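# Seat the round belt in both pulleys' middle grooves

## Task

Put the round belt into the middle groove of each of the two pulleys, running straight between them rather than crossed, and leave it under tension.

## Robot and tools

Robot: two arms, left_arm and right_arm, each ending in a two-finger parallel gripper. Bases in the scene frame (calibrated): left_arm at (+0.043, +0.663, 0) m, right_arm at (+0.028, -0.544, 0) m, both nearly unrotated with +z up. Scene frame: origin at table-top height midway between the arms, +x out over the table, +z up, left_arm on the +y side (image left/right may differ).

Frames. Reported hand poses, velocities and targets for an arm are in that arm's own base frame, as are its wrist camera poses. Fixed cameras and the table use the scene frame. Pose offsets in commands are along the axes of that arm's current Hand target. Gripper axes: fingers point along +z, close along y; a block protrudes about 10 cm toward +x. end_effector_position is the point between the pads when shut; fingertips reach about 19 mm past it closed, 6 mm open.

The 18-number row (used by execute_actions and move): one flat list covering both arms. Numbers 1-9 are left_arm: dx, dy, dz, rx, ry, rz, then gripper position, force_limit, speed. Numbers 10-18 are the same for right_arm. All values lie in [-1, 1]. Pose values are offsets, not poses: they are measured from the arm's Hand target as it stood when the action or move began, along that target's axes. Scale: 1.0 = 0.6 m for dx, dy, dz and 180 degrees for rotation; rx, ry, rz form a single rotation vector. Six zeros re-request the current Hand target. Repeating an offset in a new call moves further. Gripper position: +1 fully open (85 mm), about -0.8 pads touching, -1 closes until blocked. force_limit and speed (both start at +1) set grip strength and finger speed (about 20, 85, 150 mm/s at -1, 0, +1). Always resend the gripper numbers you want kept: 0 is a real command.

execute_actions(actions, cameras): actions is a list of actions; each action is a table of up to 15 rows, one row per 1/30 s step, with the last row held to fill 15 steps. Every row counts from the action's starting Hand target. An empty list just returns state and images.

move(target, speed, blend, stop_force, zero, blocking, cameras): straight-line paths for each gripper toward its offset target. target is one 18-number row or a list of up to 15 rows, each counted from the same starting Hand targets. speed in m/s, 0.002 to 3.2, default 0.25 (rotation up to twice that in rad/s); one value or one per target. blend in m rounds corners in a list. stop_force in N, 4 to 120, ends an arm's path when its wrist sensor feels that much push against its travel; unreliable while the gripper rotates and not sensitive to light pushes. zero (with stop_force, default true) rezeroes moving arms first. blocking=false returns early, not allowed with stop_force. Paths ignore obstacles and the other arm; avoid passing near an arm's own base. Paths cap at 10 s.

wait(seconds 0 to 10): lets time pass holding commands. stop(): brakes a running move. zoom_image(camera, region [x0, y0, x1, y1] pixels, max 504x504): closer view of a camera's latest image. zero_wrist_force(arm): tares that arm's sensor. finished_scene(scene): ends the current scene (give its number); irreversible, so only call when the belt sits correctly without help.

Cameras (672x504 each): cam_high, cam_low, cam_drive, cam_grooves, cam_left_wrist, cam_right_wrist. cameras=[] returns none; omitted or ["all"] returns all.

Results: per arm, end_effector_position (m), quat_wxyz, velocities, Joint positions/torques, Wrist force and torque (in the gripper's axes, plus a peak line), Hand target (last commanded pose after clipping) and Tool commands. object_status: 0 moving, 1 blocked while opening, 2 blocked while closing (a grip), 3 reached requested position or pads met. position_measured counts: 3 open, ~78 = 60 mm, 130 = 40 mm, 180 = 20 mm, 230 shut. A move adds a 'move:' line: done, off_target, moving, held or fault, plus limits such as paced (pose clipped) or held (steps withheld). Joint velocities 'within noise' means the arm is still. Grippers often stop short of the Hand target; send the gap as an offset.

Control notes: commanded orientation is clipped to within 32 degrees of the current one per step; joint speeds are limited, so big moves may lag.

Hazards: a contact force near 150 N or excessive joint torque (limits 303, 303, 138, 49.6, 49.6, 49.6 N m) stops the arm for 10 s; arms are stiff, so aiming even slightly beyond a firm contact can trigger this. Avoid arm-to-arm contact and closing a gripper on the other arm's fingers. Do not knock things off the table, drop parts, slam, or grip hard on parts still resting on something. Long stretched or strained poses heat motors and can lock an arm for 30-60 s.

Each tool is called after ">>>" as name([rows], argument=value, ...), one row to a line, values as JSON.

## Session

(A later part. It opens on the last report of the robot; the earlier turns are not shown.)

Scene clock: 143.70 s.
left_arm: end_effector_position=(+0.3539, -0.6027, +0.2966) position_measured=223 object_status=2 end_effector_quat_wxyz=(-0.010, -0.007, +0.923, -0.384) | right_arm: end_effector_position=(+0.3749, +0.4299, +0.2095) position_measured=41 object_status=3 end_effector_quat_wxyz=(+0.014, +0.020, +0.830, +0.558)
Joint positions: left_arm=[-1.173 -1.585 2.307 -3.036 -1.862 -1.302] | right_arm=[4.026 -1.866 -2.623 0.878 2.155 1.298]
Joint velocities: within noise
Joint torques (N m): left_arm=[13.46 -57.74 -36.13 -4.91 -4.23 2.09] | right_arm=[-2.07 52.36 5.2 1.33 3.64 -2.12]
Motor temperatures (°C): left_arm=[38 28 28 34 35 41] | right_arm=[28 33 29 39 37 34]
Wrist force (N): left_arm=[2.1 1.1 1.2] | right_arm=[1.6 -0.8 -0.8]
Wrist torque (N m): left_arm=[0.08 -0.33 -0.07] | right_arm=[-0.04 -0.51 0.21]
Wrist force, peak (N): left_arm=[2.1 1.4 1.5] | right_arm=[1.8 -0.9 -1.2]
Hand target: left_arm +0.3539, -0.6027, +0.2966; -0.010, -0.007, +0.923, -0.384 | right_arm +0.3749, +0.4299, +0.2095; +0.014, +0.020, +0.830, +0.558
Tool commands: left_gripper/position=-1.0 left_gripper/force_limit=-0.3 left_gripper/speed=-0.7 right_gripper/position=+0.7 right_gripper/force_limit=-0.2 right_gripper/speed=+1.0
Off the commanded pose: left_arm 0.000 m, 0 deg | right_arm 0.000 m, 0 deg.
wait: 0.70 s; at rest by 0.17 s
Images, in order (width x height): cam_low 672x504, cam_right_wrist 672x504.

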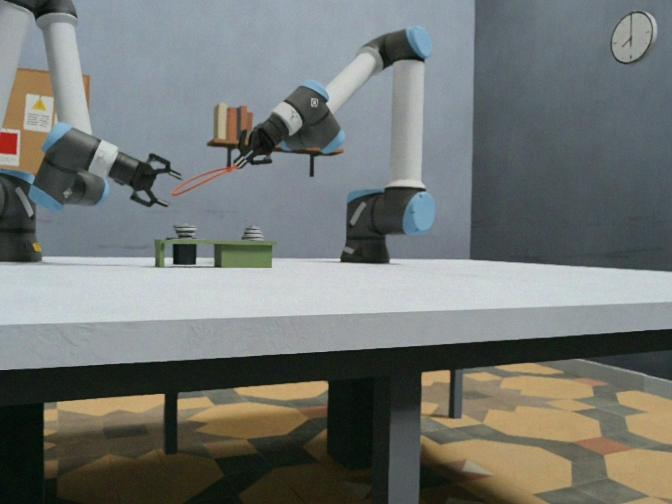

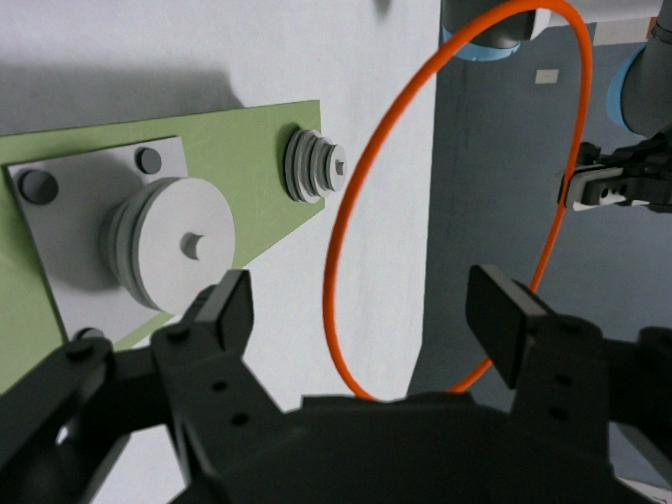

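>>> move([
  [0,0,0,0,0,0,-1,-0.3,-0.7,0,-0.013,-0.015,0,0,0,0.7,-0.2,1],
  [0,0,0,0,0,0,-1,-0.3,-0.7,0,-0.013,-0.015,0,0,0,-1,-0.2,-0.5],
], speed=0.1, cameras=["cam_low","cam_high","cam_right_wrist"])

>>> zoom_image(camera="cam_low", region=[90, 140, 340, 280])

Scene clock: 146.13 s.
left_arm: end_effector_position=(+0.3539, -0.6027, +0.2966) position_measured=223 object_status=2 end_effector_quat_wxyz=(-0.010, -0.007, +0.923, -0.384) | right_arm: end_effector_position=(+0.3744, +0.4186, +0.2057) position_measured=224 object_status=2 end_effector_quat_wxyz=(+0.014, +0.020, +0.830, +0.558)
Joint positions: left_arm=[-1.173 -1.585 2.307 -3.036 -1.862 -1.302] | right_arm=[4.007 -1.873 -2.635 0.891 2.172 1.288]
Joint velocities: within noise
Joint torques (N m): left_arm=[12.43 -57.32 -32.87 -4.78 -3.34 2.15] | right_arm=[10.57 57.07 16.58 2.45 -2.84 2.77]
Motor temperatures (°C): left_arm=[38 28 28 34 35 41] | right_arm=[28 33 29 39 37 34]
Wrist force (N): left_arm=[1.9 1.2 1.5] | right_arm=[1.8 -0.9 -0.8]
Wrist torque (N m): left_arm=[0.11 -0.30 -0.07] | right_arm=[-0.03 -0.53 0.21]
Wrist force, peak (N): left_arm=[2.4 1.4 1.6] | right_arm=[1.7 -1.2 -1.6]
Hand target: left_arm +0.3539, -0.6027, +0.2966; -0.010, -0.007, +0.923, -0.384 | right_arm +0.3744, +0.4186, +0.2057; +0.014, +0.020, +0.830, +0.558
Off the commanded pose: left_arm 0.000 m, 0 deg | right_arm 0.000 m, 0 deg.
move: done
Images, in order (width x height): cam_high 672x504, cam_low 672x504, cam_right_wrist 672x504.

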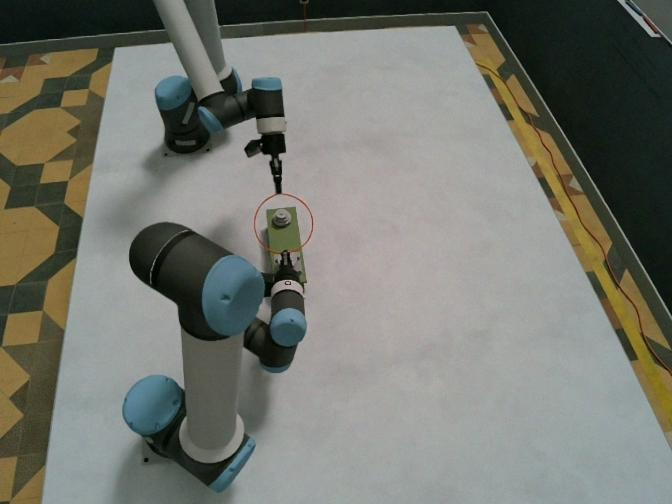

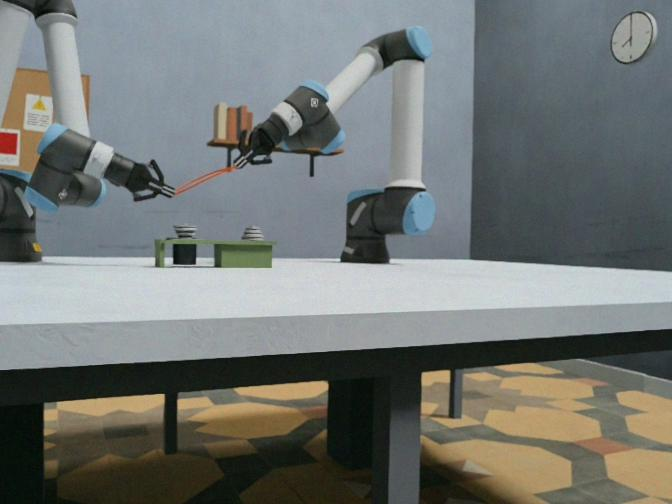

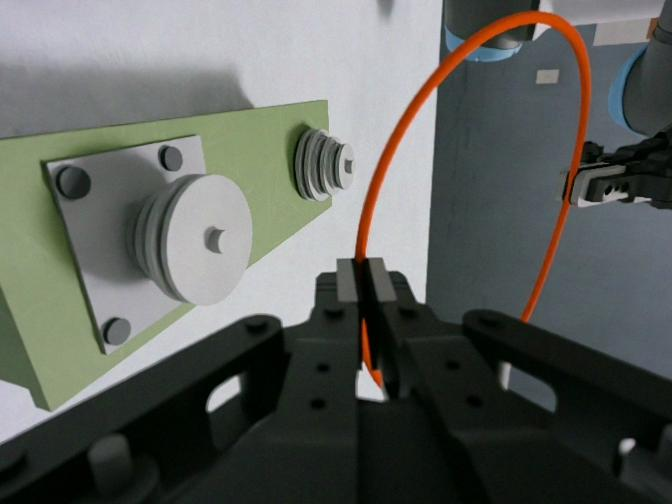

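Scaled by 2.016 from the camera's 672x504 image, which has a finer 960x720 frame.

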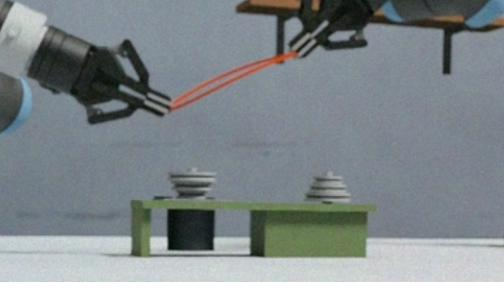

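>>> move([
  [-0.0055,0.088,0.1397,-0.2508,0,0.0202,-1,-0.3,-0.7,0.0045,-0.0753,-0.0348,0,0,0,-1,-0.2,-0.5],
  [-0.009,0.196,0.247,-0.2508,0,0.0202,-1,-0.3,-0.7,0.0045,-0.18,0.0086,0,0,0,-1,-0.2,-0.5],
], speed=[0.3,0.15], cameras=["cam_drive","cam_grooves","cam_low"])

>>> zoom_image(camera="cam_low", region=[140, 190, 290, 280])

>>> zoom_image(camera="cam_grooves", region=[0, 140, 300, 300])

Scene clock: 149.00 s.
left_arm: end_effector_position=(+0.3549, -0.6247, +0.1086) position_measured=223 object_status=2 end_effector_quat_wxyz=(+0.000, +0.026, +1.000, +0.000) | right_arm: end_effector_position=(+0.3700, +0.3829, +0.1037) position_measured=224 object_status=2 end_effector_quat_wxyz=(+0.014, +0.020, +0.830, +0.558)
Joint positions: left_arm=[-1.299 -1.32 2.052 -2.303 -1.571 -1.247] | right_arm=[3.946 -2.218 -2.656 1.238 2.226 1.253]
Joint velocities: within noise
Joint torques (N m): left_arm=[16.19 -60.98 -48.1 -6.39 2.45 2.32] | right_arm=[6.82 37.25 -12.35 6.99 -1.63 -0.4]
Motor temperatures (°C): left_arm=[38 28 28 34 35 41] | right_arm=[28 33 29 39 37 34]
Wrist force (N): left_arm=[3.3 -0.2 2.1] | right_arm=[1.3 -0.5 -1.3]
Wrist torque (N m): left_arm=[-0.14 -0.51 0.01] | right_arm=[0.06 -0.44 0.22]
Wrist force, peak (N): left_arm=[3.2 -0.1 5.1] | right_arm=[1.5 -2.3 -0.4]
Hand target: left_arm +0.3549, -0.6248, +0.1087; +0.000, +0.026, +1.000, +0.000 | right_arm +0.3700, +0.3829, +0.1037; +0.014, +0.020, +0.830, +0.558
Off the commanded pose: left_arm 0.000 m, 0 deg | right_arm 0.000 m, 0 deg.
move: done
Images, in order (width x height): cam_low 672x504, cam_drive 672x504, cam_grooves 672x504.

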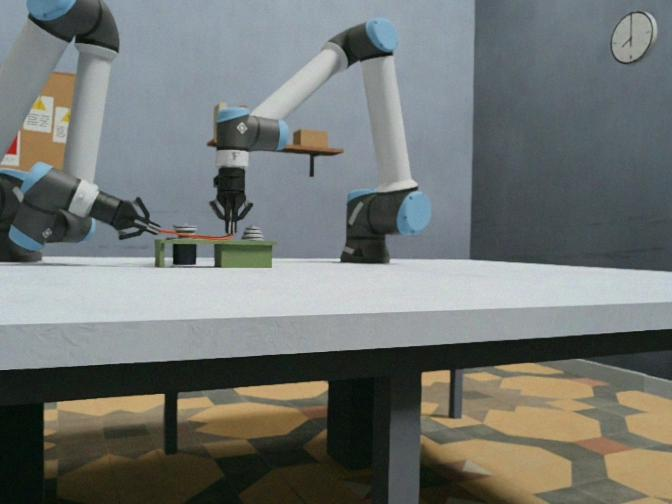

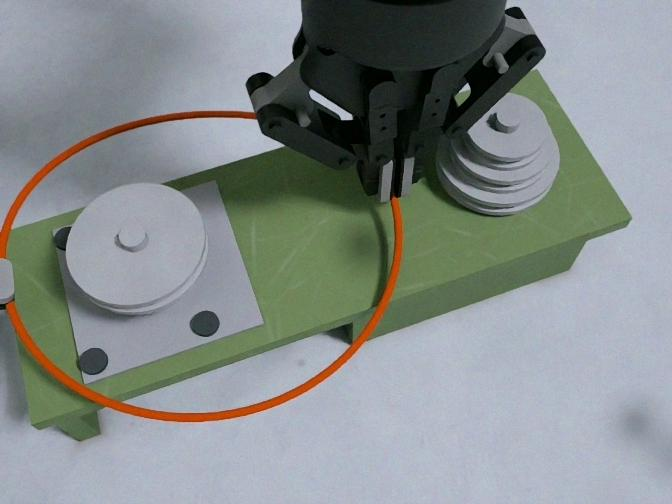

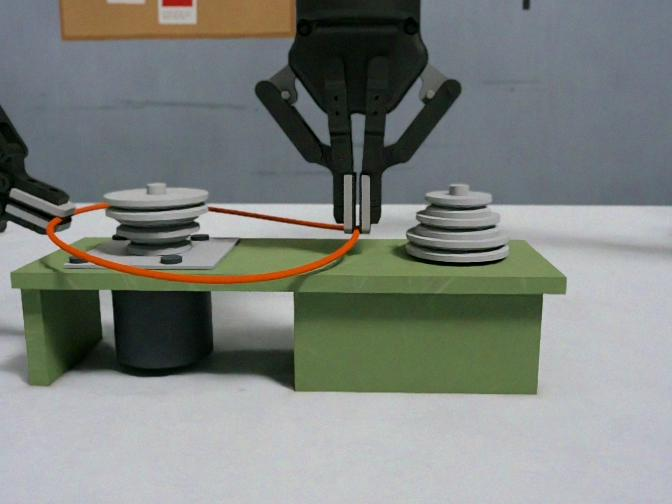

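Scaled by 3.360 from the camera's 672x504 image, which has a finer 960x720 frame.

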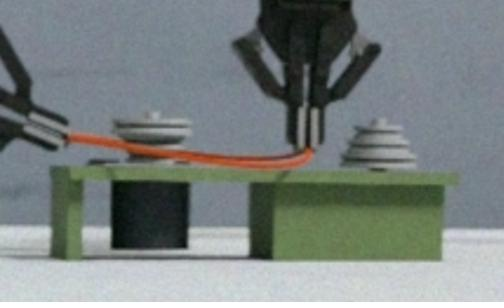

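Scaled by 1.680 from the camera's 672x504 image, which has a finer 960x720 frame.

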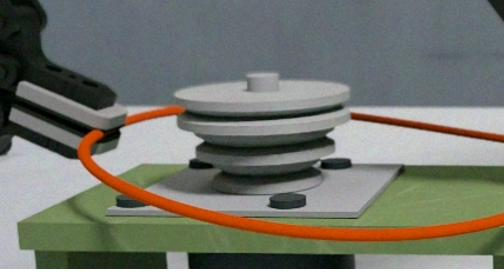

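>>> move([
  [0,0,-0.0558,0,0,0,-1,-0.3,-0.7,0,0.0045,0.0092,0,0,0,-1,-0.2,-0.5],
  [0,0.13,-0.0558,0,0,0,-1,-0.3,-0.7,0,0.0045,0.0092,0,0,0,-1,-0.2,-0.5],
], speed=0.1, stop_force=25, cameras=["cam_drive","cam_grooves","cam_low"])

>>> zoom_image(camera="cam_grooves", region=[0, 140, 300, 300])

>>> zoom_image(camera="cam_low", region=[140, 210, 215, 255])

Scene clock: 151.53 s.
left_arm: end_effector_position=(+0.3589, -0.5469, +0.1421) position_measured=223 object_status=2 end_effector_quat_wxyz=(+0.000, +0.026, +1.000, +0.000) | right_arm: end_effector_position=(+0.3703, +0.3890, +0.1042) position_measured=224 object_status=2 end_effector_quat_wxyz=(+0.014, +0.020, +0.829, +0.558)
Joint positions: left_arm=[-1.259 -1.457 2.146 -2.26 -1.571 -1.208] | right_arm=[3.958 -2.216 -2.651 1.235 2.215 1.26]
Joint velocities: within noise
Joint torques (N m): left_arm=[-11.23 -31.75 -39.82 -1.65 -1.15 -2.52] | right_arm=[-6.92 57.97 -12.28 5.89 -0.71 -2.24]
Motor temperatures (°C): left_arm=[38 28 28 34 35 41] | right_arm=[28 33 29 39 37 34]
Wrist force (N): left_arm=[3.4 -10.1 2.4] | right_arm=[2.9 4.4 7.6]
Wrist torque (N m): left_arm=[0.11 -0.45 -0.08] | right_arm=[-0.03 -0.48 0.26]
Wrist force, peak (N): left_arm=[3.7 -11.7 2.9] | right_arm=[3.3 3.8 8.5]
Hand target: left_arm +0.3589, -0.5469, +0.1421; +0.000, +0.026, +1.000, +0.000 | right_arm +0.3703, +0.3890, +0.1041; +0.014, +0.020, +0.830, +0.558
Off the commanded pose: left_arm 0.000 m, 0 deg | right_arm 0.000 m, 0 deg.
move: done
Images, in order (width x height): cam_low 672x504, cam_drive 672x504, cam_grooves 672x504.

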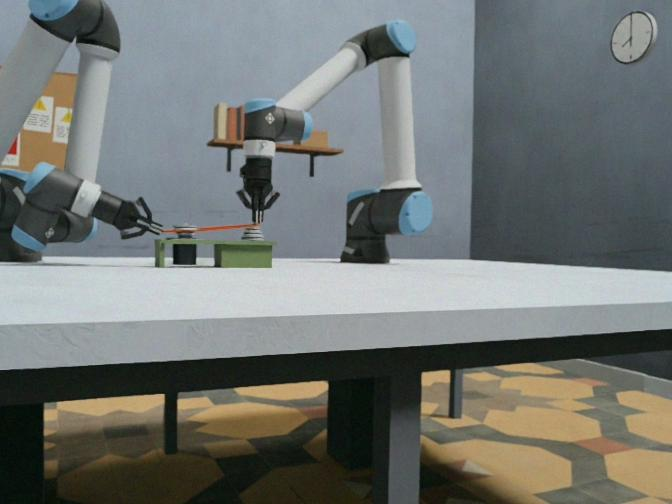

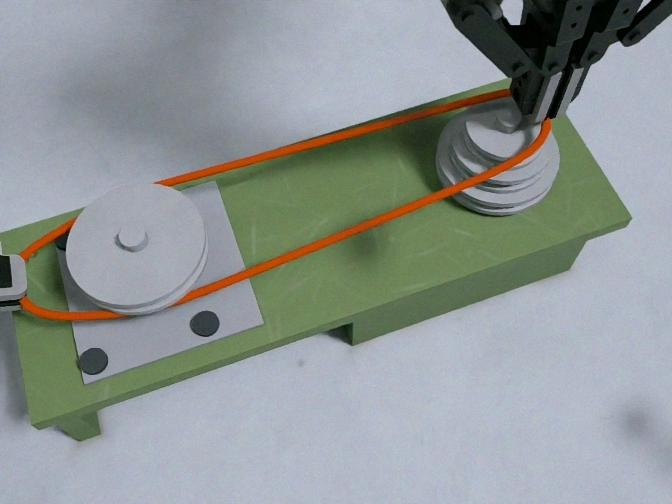

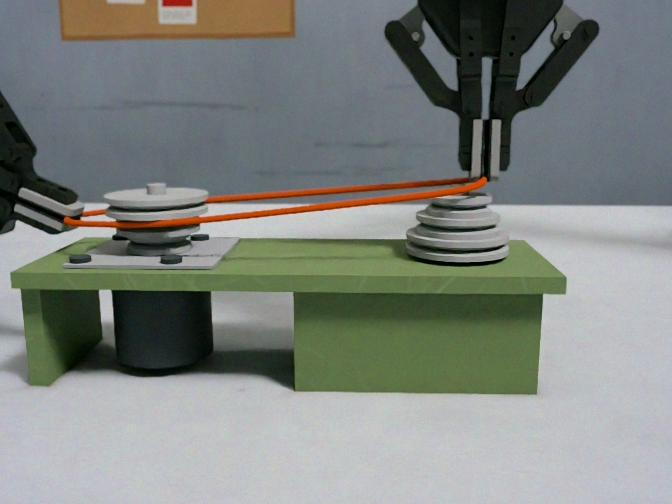

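Scaled by 1.680 from the camera's 672x504 image, which has a finer 960x720 frame.

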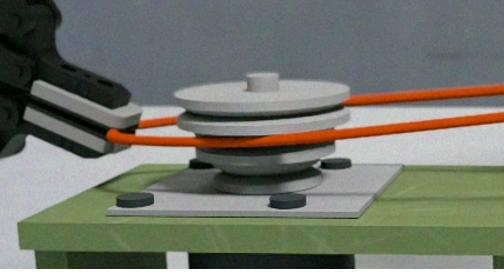

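Scaled by 6.720 from the camera's 672x504 image, which has a finer 960x720 frame.

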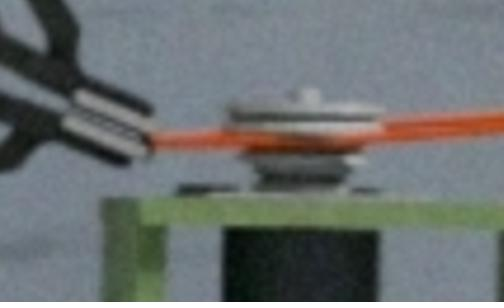

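>>> move(target=[0,0.013,0,0,0,0,-1,-0.3,-0.7,0,0,0,0,0,0,-1,-0.2,-0.5], speed=0.05, cameras=["cam_grooves","cam_low","cam_drive"])

>>> zoom_image(camera="cam_grooves", region=[60, 160, 260, 280])

>>> zoom_image(camera="cam_drive", region=[0, 120, 300, 380])

Scene clock: 152.63 s.
left_arm: end_effector_position=(+0.3593, -0.5390, +0.1421) position_measured=223 object_status=2 end_effector_quat_wxyz=(+0.000, +0.026, +1.000, +0.000) | right_arm: end_effector_position=(+0.3703, +0.3890, +0.1042) position_measured=224 object_status=2 end_effector_quat_wxyz=(+0.014, +0.020, +0.829, +0.558)
Joint positions: left_arm=[-1.255 -1.467 2.158 -2.262 -1.571 -1.203] | right_arm=[3.958 -2.216 -2.651 1.235 2.215 1.26]
Joint velocities: within noise
Joint torques (N m): left_arm=[10.17 -35.26 -33.11 0.83 -0.67 0.13] | right_arm=[-7.29 53.62 -12.89 4.59 -3.92 -2.24]
Motor temperatures (°C): left_arm=[38 28 28 34 35 41] | right_arm=[28 33 29 39 37 34]
Wrist force (N): left_arm=[3.8 -20.3 4.2] | right_arm=[4.3 7.2 14.8]
Wrist torque (N m): left_arm=[0.39 -0.49 -0.11] | right_arm=[-0.17 -0.51 0.27]
Wrist force, peak (N): left_arm=[3.8 -20.4 4.3] | right_arm=[4.3 7.2 14.8]
Hand target: left_arm +0.3593, -0.5391, +0.1421; +0.000, +0.026, +1.000, +0.000 | right_arm +0.3703, +0.3890, +0.1041; +0.014, +0.020, +0.830, +0.558
Off the commanded pose: left_arm 0.000 m, 0 deg | right_arm 0.000 m, 0 deg.
move: done
Images, in order (width x height): cam_low 672x504, cam_drive 672x504, cam_grooves 672x504.

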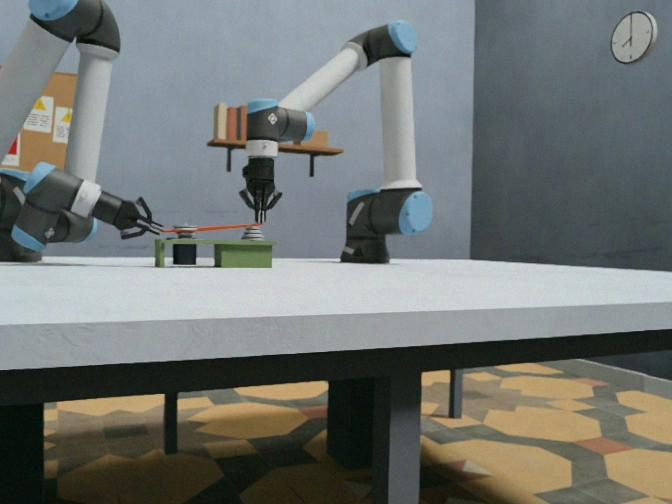

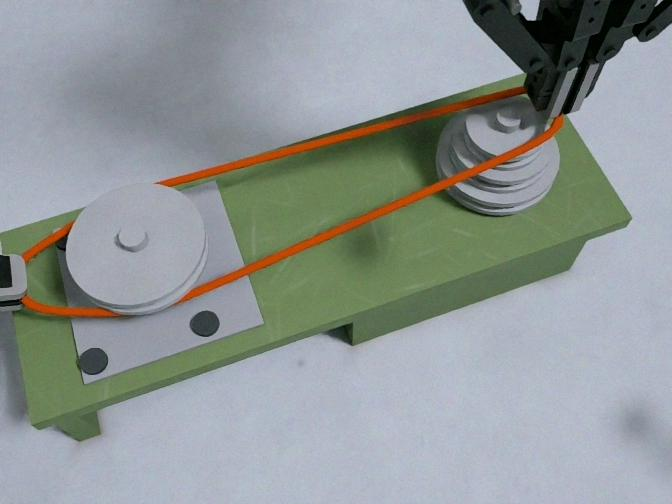

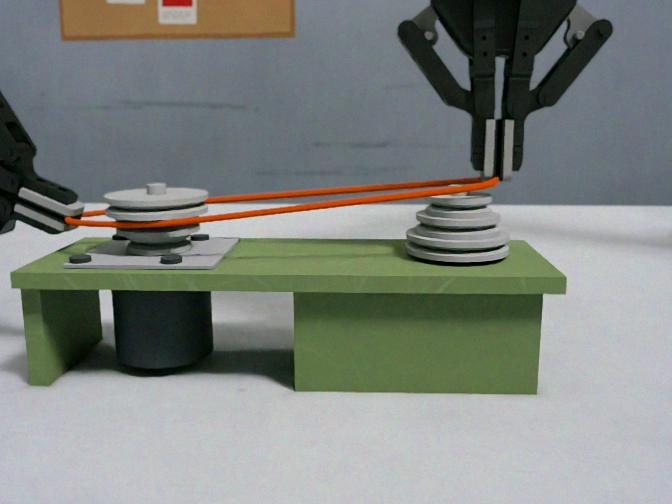

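Scaled by 2.520 from the camera's 672x504 image, which has a finer 960x720 frame.

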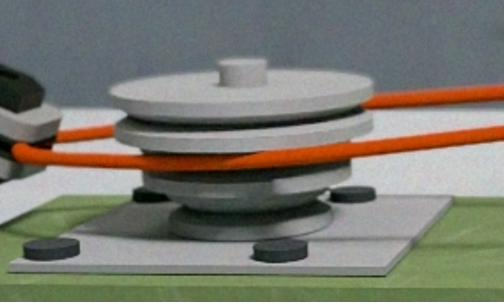

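Scaled by 1.680 from the camera's 672x504 image, which has a finer 960x720 frame.

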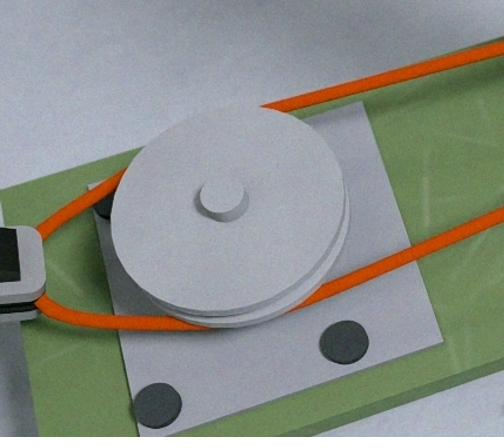

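>>> move(target=[0,0.06,0,0,0,0,-1,-0.3,-0.7,0,0,0,0,0,0,-0.45,-0.2,1], speed=0.3, cameras=["cam_drive","cam_grooves","cam_low"])

>>> zoom_image(camera="cam_grooves", region=[60, 160, 260, 280])

Scene clock: 153.53 s.
left_arm: end_effector_position=(+0.3613, -0.5030, +0.1421) position_measured=223 object_status=2 end_effector_quat_wxyz=(+0.000, +0.026, +1.000, +0.000) | right_arm: end_effector_position=(+0.3703, +0.3890, +0.1041) position_measured=186 object_status=3 end_effector_quat_wxyz=(+0.014, +0.020, +0.830, +0.558)
Joint positions: left_arm=[-1.233 -1.513 2.208 -2.267 -1.571 -1.181] | right_arm=[3.958 -2.216 -2.651 1.235 2.215 1.26]
Joint velocities: within noise
Joint torques (N m): left_arm=[-7.15 -29.45 -38.77 3.82 1.35 -2.86] | right_arm=[-1.19 49.86 -2.66 3.27 1.11 -1.93]
Motor temperatures (°C): left_arm=[38 28 28 34 35 41] | right_arm=[28 33 29 39 37 34]
Wrist force (N): left_arm=[2.4 -24.7 4.5] | right_arm=[1.4 -0.7 -1.4]
Wrist torque (N m): left_arm=[0.42 -0.43 0.00] | right_arm=[0.02 -0.44 0.22]
Wrist force, peak (N): left_arm=[2.5 -25.2 4.9] | right_arm=[4.2 6.7 15.2]
Hand target: left_arm +0.3612, -0.5031, +0.1421; +0.000, +0.026, +1.000, +0.000 | right_arm +0.3703, +0.3890, +0.1041; +0.014, +0.020, +0.830, +0.558
Off the commanded pose: left_arm 0.000 m, 0 deg | right_arm 0.000 m, 0 deg.
move: done
Images, in order (width x height): cam_low 672x504, cam_drive 672x504, cam_grooves 672x504.

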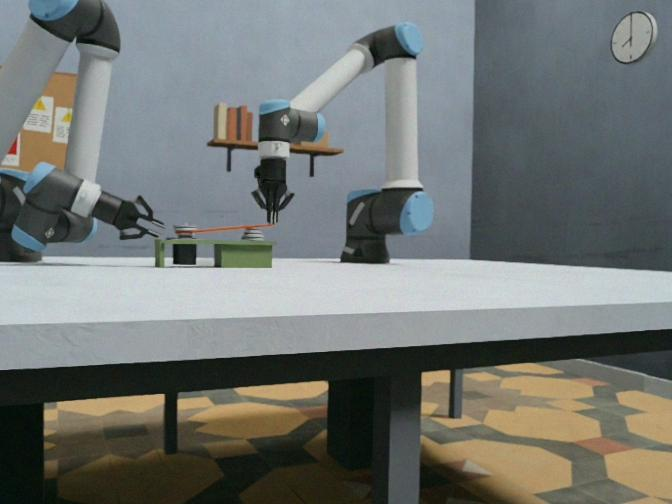

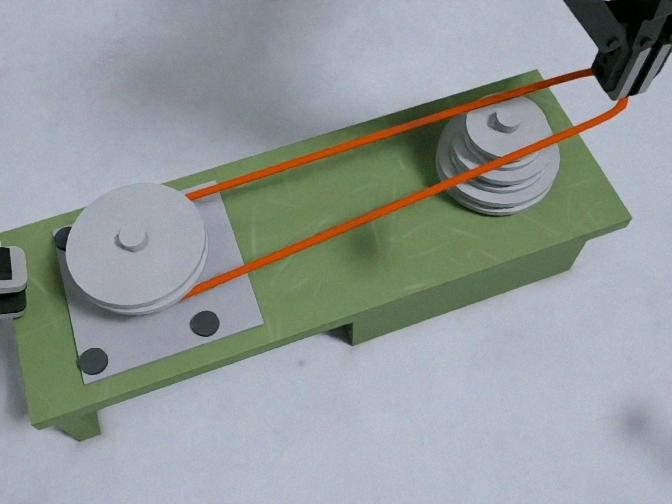

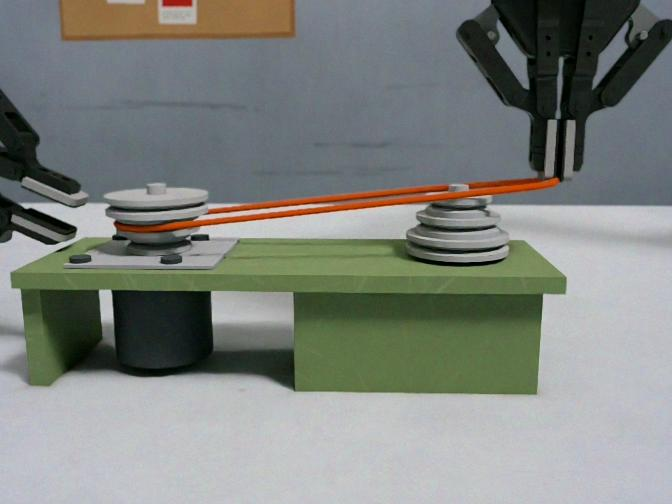

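Scaled by 2.520 from the camera's 672x504 image, which has a finer 960x720 frame.

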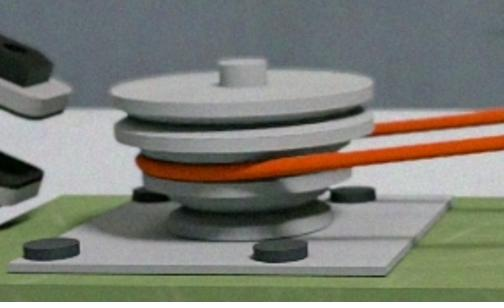

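>>> move([
  [0,-0.028,0.011,0,0,0,-1,-0.3,-0.7,0,0,-0.1,0,0,0,-1,1,0],
  [0,-0.028,0.0535,0,-0.05,0,-1,-0.3,-0.7,0,0.1,-0.25,0,0,0,-1,1,0],
], speed=[0.1,0.1], stop_force=30)

>>> zoom_image(camera="cam_grooves", region=[340, 120, 600, 290])

>>> zoom_image(camera="cam_low", region=[140, 190, 290, 280])

Scene clock: 156.77 s.
left_arm: end_effector_position=(+0.3603, -0.5199, +0.1100) position_measured=223 object_status=2 end_effector_quat_wxyz=(+0.078, +0.026, +0.997, -0.002) | right_arm: end_effector_position=(+0.3646, +0.2728, +0.2163) position_measured=232 object_status=3 end_effector_quat_wxyz=(+0.014, +0.020, +0.830, +0.558)
Joint positions: left_arm=[-1.314 -1.475 2.265 -2.409 -1.422 -1.259] | right_arm=[3.688 -1.749 -2.739 0.719 2.445 1.062]
Joint velocities: within noise
Joint torques (N m): left_arm=[18.3 -68.61 -43.26 -5.61 2.24 2.55] | right_arm=[-1.84 48.63 18.77 1.66 -2.15 2.87]
Motor temperatures (°C): left_arm=[38 28 28 34 35 41] | right_arm=[28 33 29 39 37 34]
Wrist force (N): left_arm=[3.8 -2.3 0.8] | right_arm=[1.5 -1.1 -1.8]
Wrist torque (N m): left_arm=[-0.15 -0.57 0.01] | right_arm=[-0.06 -0.51 0.21]
Wrist force, peak (N): left_arm=[2.4 -24.7 4.1] | right_arm=[1.8 0.1 -2.7]
Hand target: left_arm +0.3603, -0.5199, +0.1100; +0.078, +0.026, +0.997, -0.002 | right_arm +0.3646, +0.2728, +0.2163; +0.014, +0.020, +0.830, +0.558
Off the commanded pose: left_arm 0.000 m, 0 deg | right_arm 0.000 m, 0 deg.
move: done

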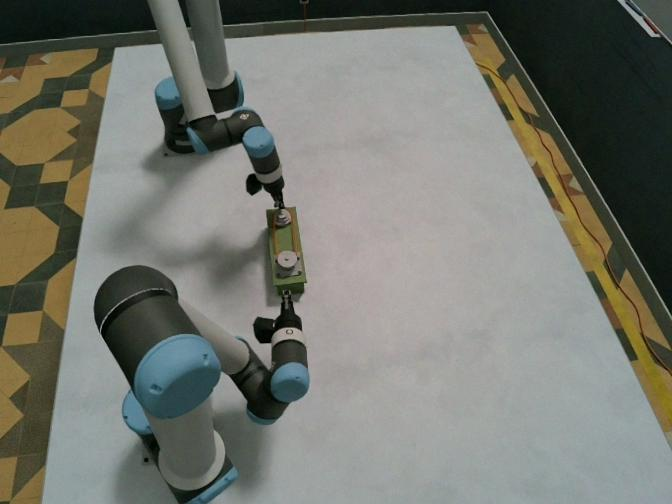

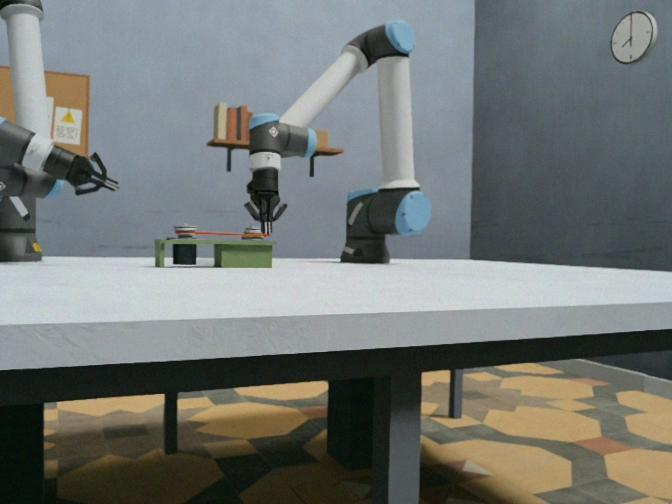

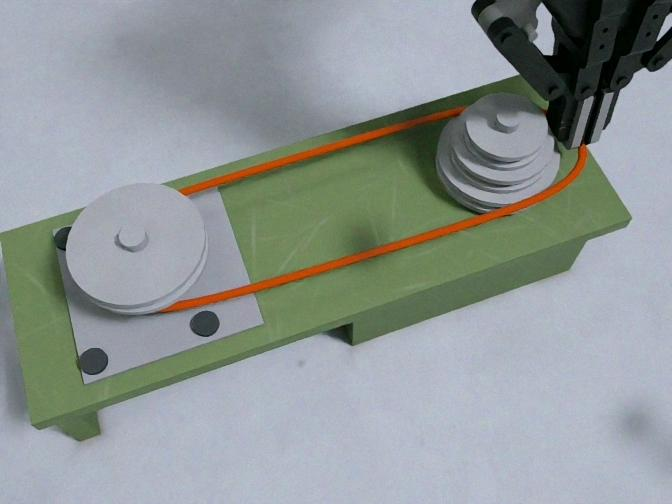

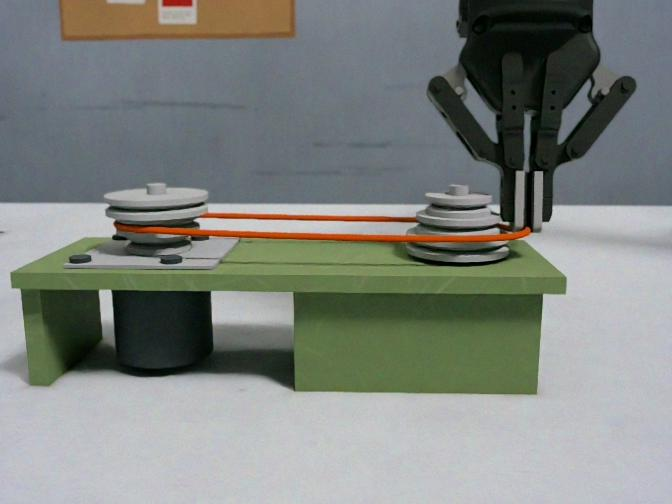

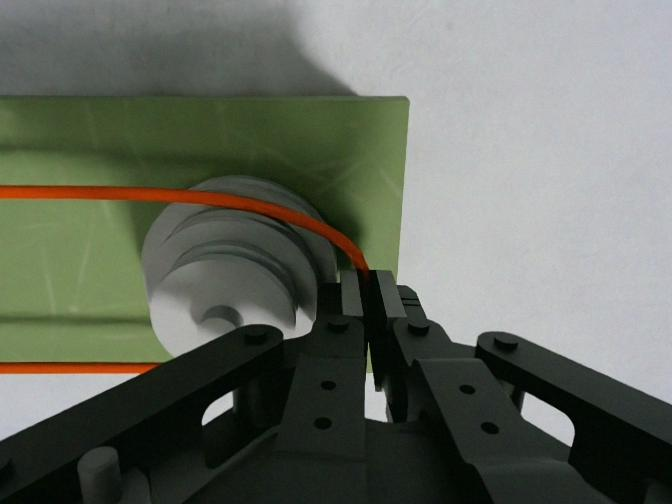

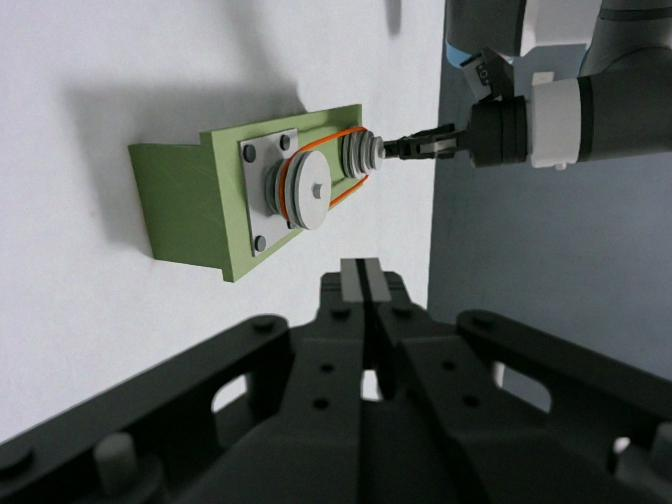

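Scaled by 1.938 from the camera's 672x504 image, which has a finer 960x720 frame.

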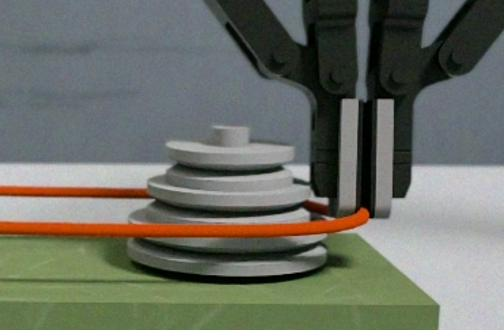

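Scaled by 3.360 from the camera's 672x504 image, which has a finer 960x720 frame.

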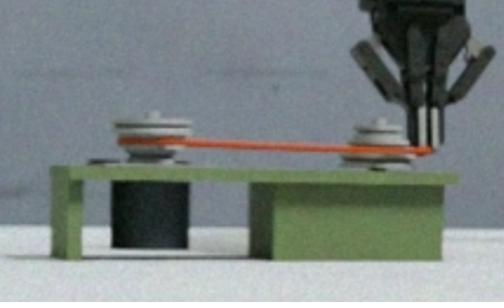

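>>> move([
  [-0.001,0.0308,0.0073,0.25,0,0,-1,-0.3,-0.7,0,0,0,0,0,0,-1,1,0],
  [-0.003,0.0433,-0.015,0.25,0,0,-1,-0.3,-0.7,0,0,0,0,0,0,-1,1,0],
], speed=[0.15,0.05], cameras=["cam_grooves","cam_drive","cam_low"])

>>> zoom_image(camera="cam_grooves", region=[340, 120, 600, 290])

>>> zoom_image(camera="cam_low", region=[140, 190, 290, 280])

Scene clock: 160.37 s.
left_arm: end_effector_position=(+0.3620, -0.4939, +0.1191) position_measured=223 object_status=2 end_effector_quat_wxyz=(+0.062, +0.054, +0.920, -0.383) | right_arm: end_effector_position=(+0.3646, +0.2728, +0.2163) position_measured=232 object_status=3 end_effector_quat_wxyz=(+0.014, +0.020, +0.830, +0.558)
Joint positions: left_arm=[-1.106 -1.332 2.578 -3.581 -1.827 -1.092] | right_arm=[3.688 -1.749 -2.739 0.719 2.445 1.062]
Joint velocities: within noise
Joint torques (N m): left_arm=[-10.57 -25.33 -15.99 -6.28 3.06 -1.39] | right_arm=[-1.33 48.03 9.65 4.35 -1.68 2.63]
Motor temperatures (°C): left_arm=[38 28 28 34 35 41] | right_arm=[28 33 29 39 37 34]
Wrist force (N): left_arm=[5.2 -9.0 18.9] | right_arm=[1.3 -0.7 -1.5]
Wrist torque (N m): left_arm=[0.33 -0.40 -0.06] | right_arm=[0.01 -0.47 0.21]
Wrist force, peak (N): left_arm=[5.1 -9.3 19.7] | right_arm=[1.7 -0.9 -1.8]
Hand target: left_arm +0.3620, -0.4940, +0.1192; +0.063, +0.054, +0.920, -0.383 | right_arm +0.3646, +0.2728, +0.2163; +0.014, +0.020, +0.830, +0.558
Off the commanded pose: left_arm 0.000 m, 0 deg | right_arm 0.000 m, 0 deg.
move: done
Images, in order (width x height): cam_low 672x504, cam_drive 672x504, cam_grooves 672x504.

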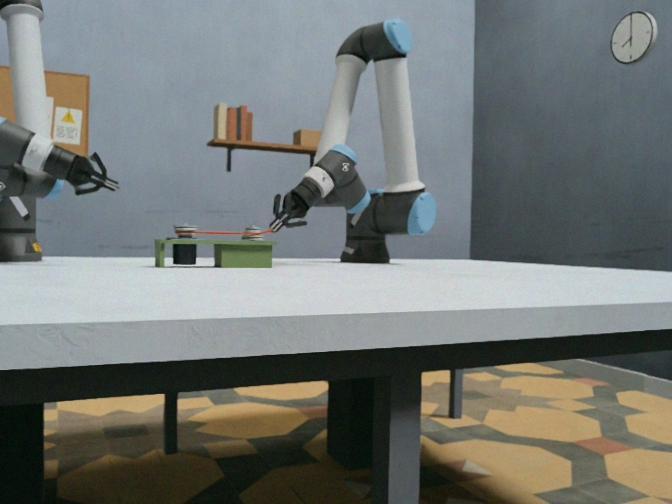

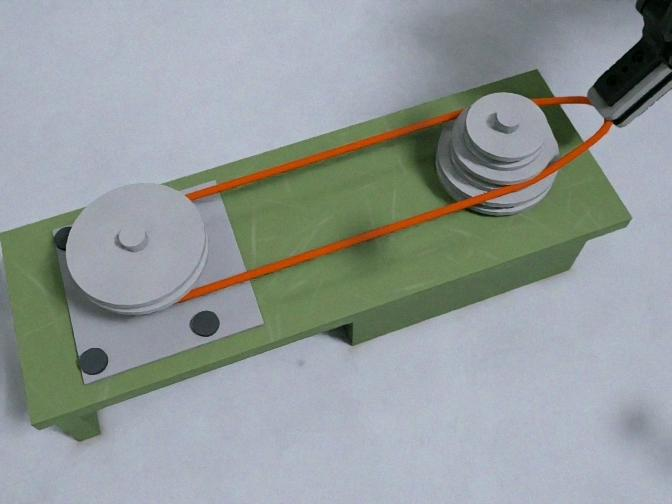

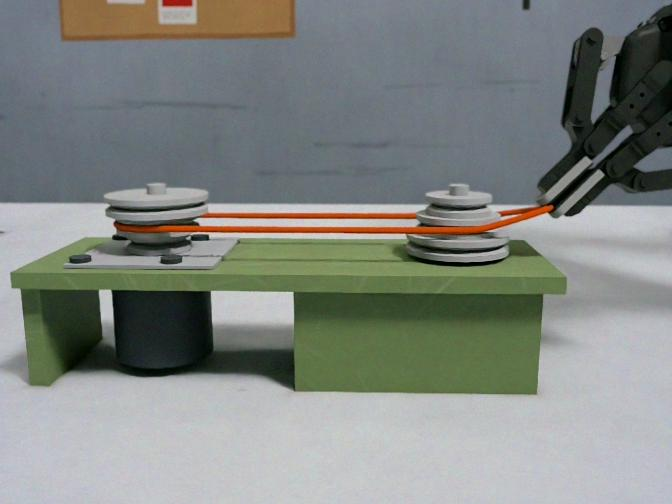

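Scaled by 1.938 from the camera's 672x504 image, which has a finer 960x720 frame.

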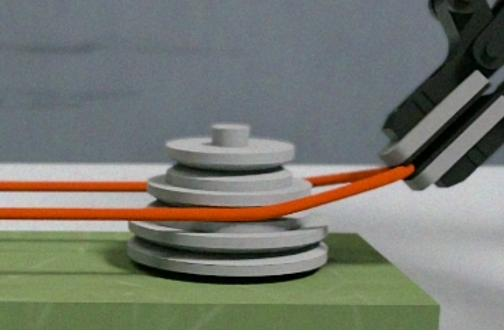

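Scaled by 3.360 from the camera's 672x504 image, which has a finer 960x720 frame.

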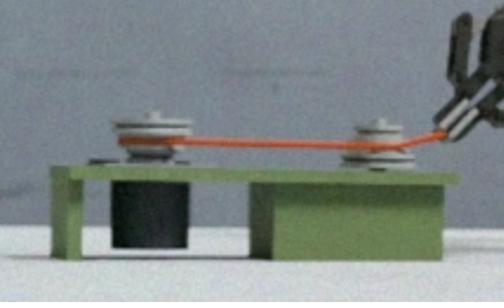

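>>> move([
  [0.003,0.0153,0.0153,0,0,0,-1,-0.3,-0.7,0.0017,0.2038,0.3436,0.375,0,0,-1,1,0],
  [0.003,0.0153,0.0153,0,0,0,-1,-0.3,-0.7,0.0017,-0.0062,0.4306,0.375,0,0,-1,1,0],
], speed=[0.35,0.15])

>>> zoom_image(camera="cam_grooves", region=[340, 120, 600, 290])

>>> zoom_image(camera="cam_drive", region=[0, 50, 504, 400])

Scene clock: 163.83 s.
left_arm: end_effector_position=(+0.3623, -0.4940, +0.1060) position_measured=223 object_status=2 end_effector_quat_wxyz=(+0.063, +0.054, +0.920, -0.383) | right_arm: end_effector_position=(+0.3750, +0.5105, +0.1154) position_measured=232 object_status=3 end_effector_quat_wxyz=(+0.000, +0.024, +1.000, +0.003)
Joint positions: left_arm=[-1.106 -1.294 2.581 -3.623 -1.827 -1.092] | right_arm=[4.356 -1.686 -2.208 -0.812 1.573 1.263]
Joint velocities: within noise
Joint torques (N m): left_arm=[21.17 -62.97 -4.75 -3.24 -1.14 1.45] | right_arm=[-10.68 44.33 26.33 1.91 -1.35 0.96]
Motor temperatures (°C): left_arm=[38 28 28 34 35 41] | right_arm=[28 33 29 39 37 34]
Wrist force (N): left_arm=[3.7 -10.2 10.7] | right_arm=[1.9 24.3 9.9]
Wrist torque (N m): left_arm=[0.31 -0.37 -0.07] | right_arm=[-0.33 -0.24 -0.14]
Wrist force, peak (N): left_arm=[4.8 -9.3 18.8] | right_arm=[1.8 25.1 9.5]
Hand target: left_arm +0.3623, -0.4940, +0.1061; +0.063, +0.054, +0.920, -0.383 | right_arm +0.3751, +0.5105, +0.1154; +0.000, +0.024, +1.000, +0.003
Off the commanded pose: left_arm 0.000 m, 0 deg | right_arm 0.000 m, 0 deg.
move: done

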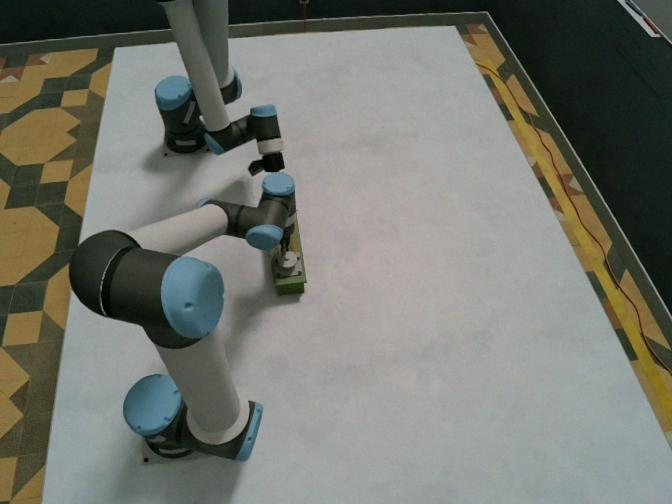

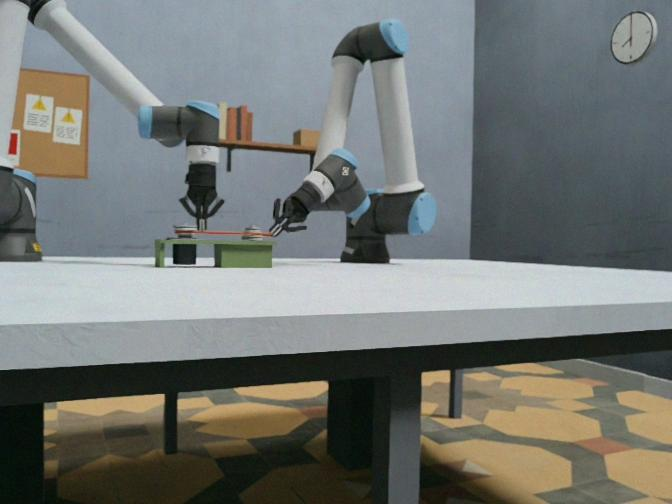

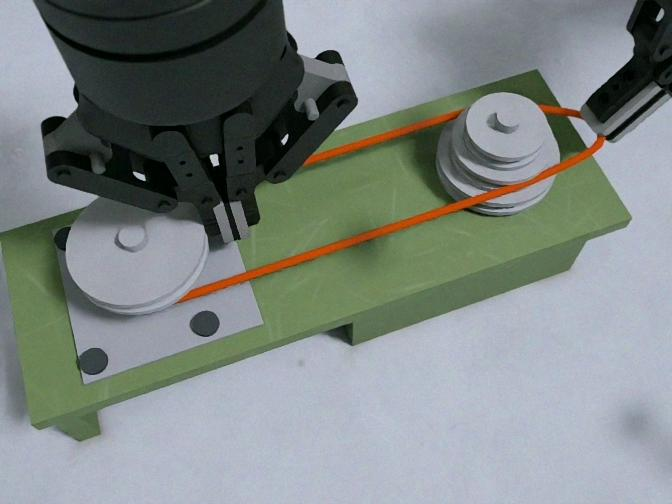

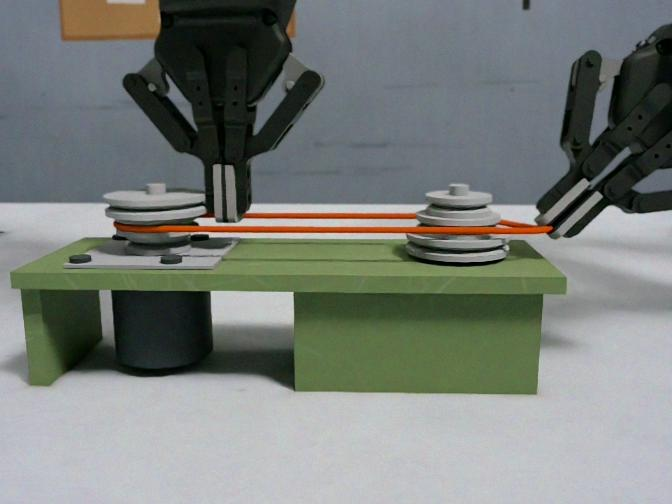

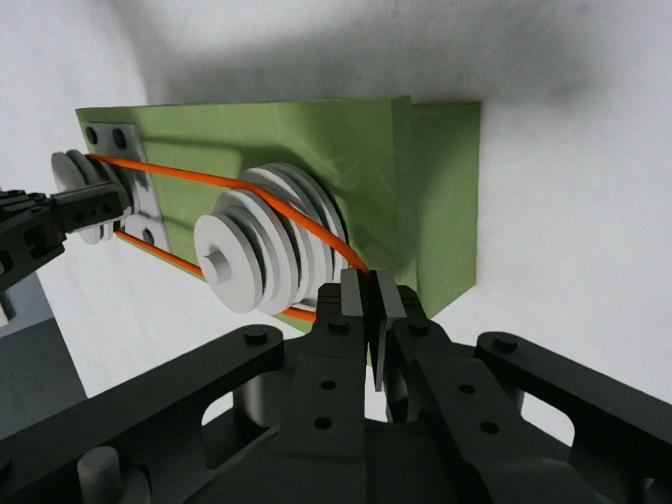

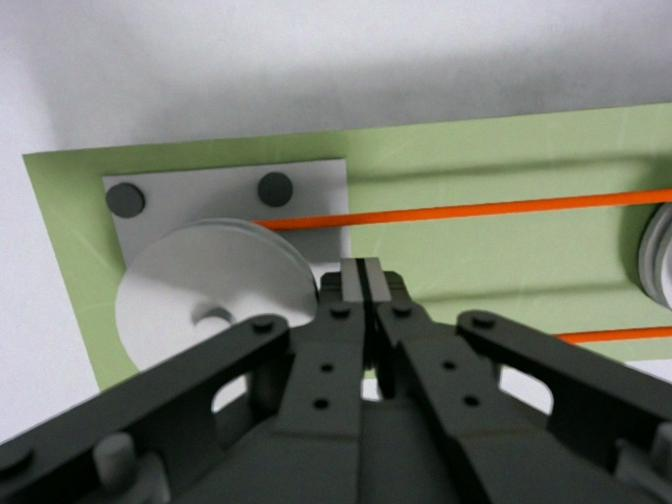

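Scaled by 1.938 from the camera's 672x504 image, which has a finer 960x720 frame.

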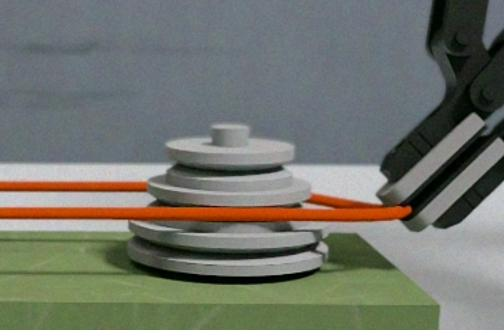

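Scaled by 1.000.

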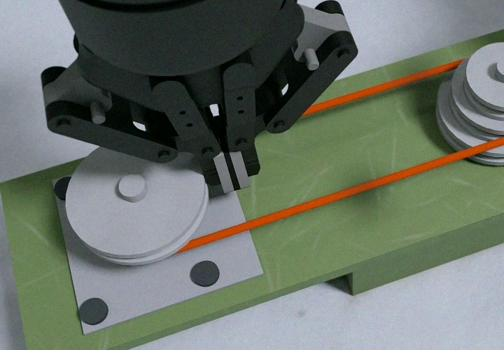

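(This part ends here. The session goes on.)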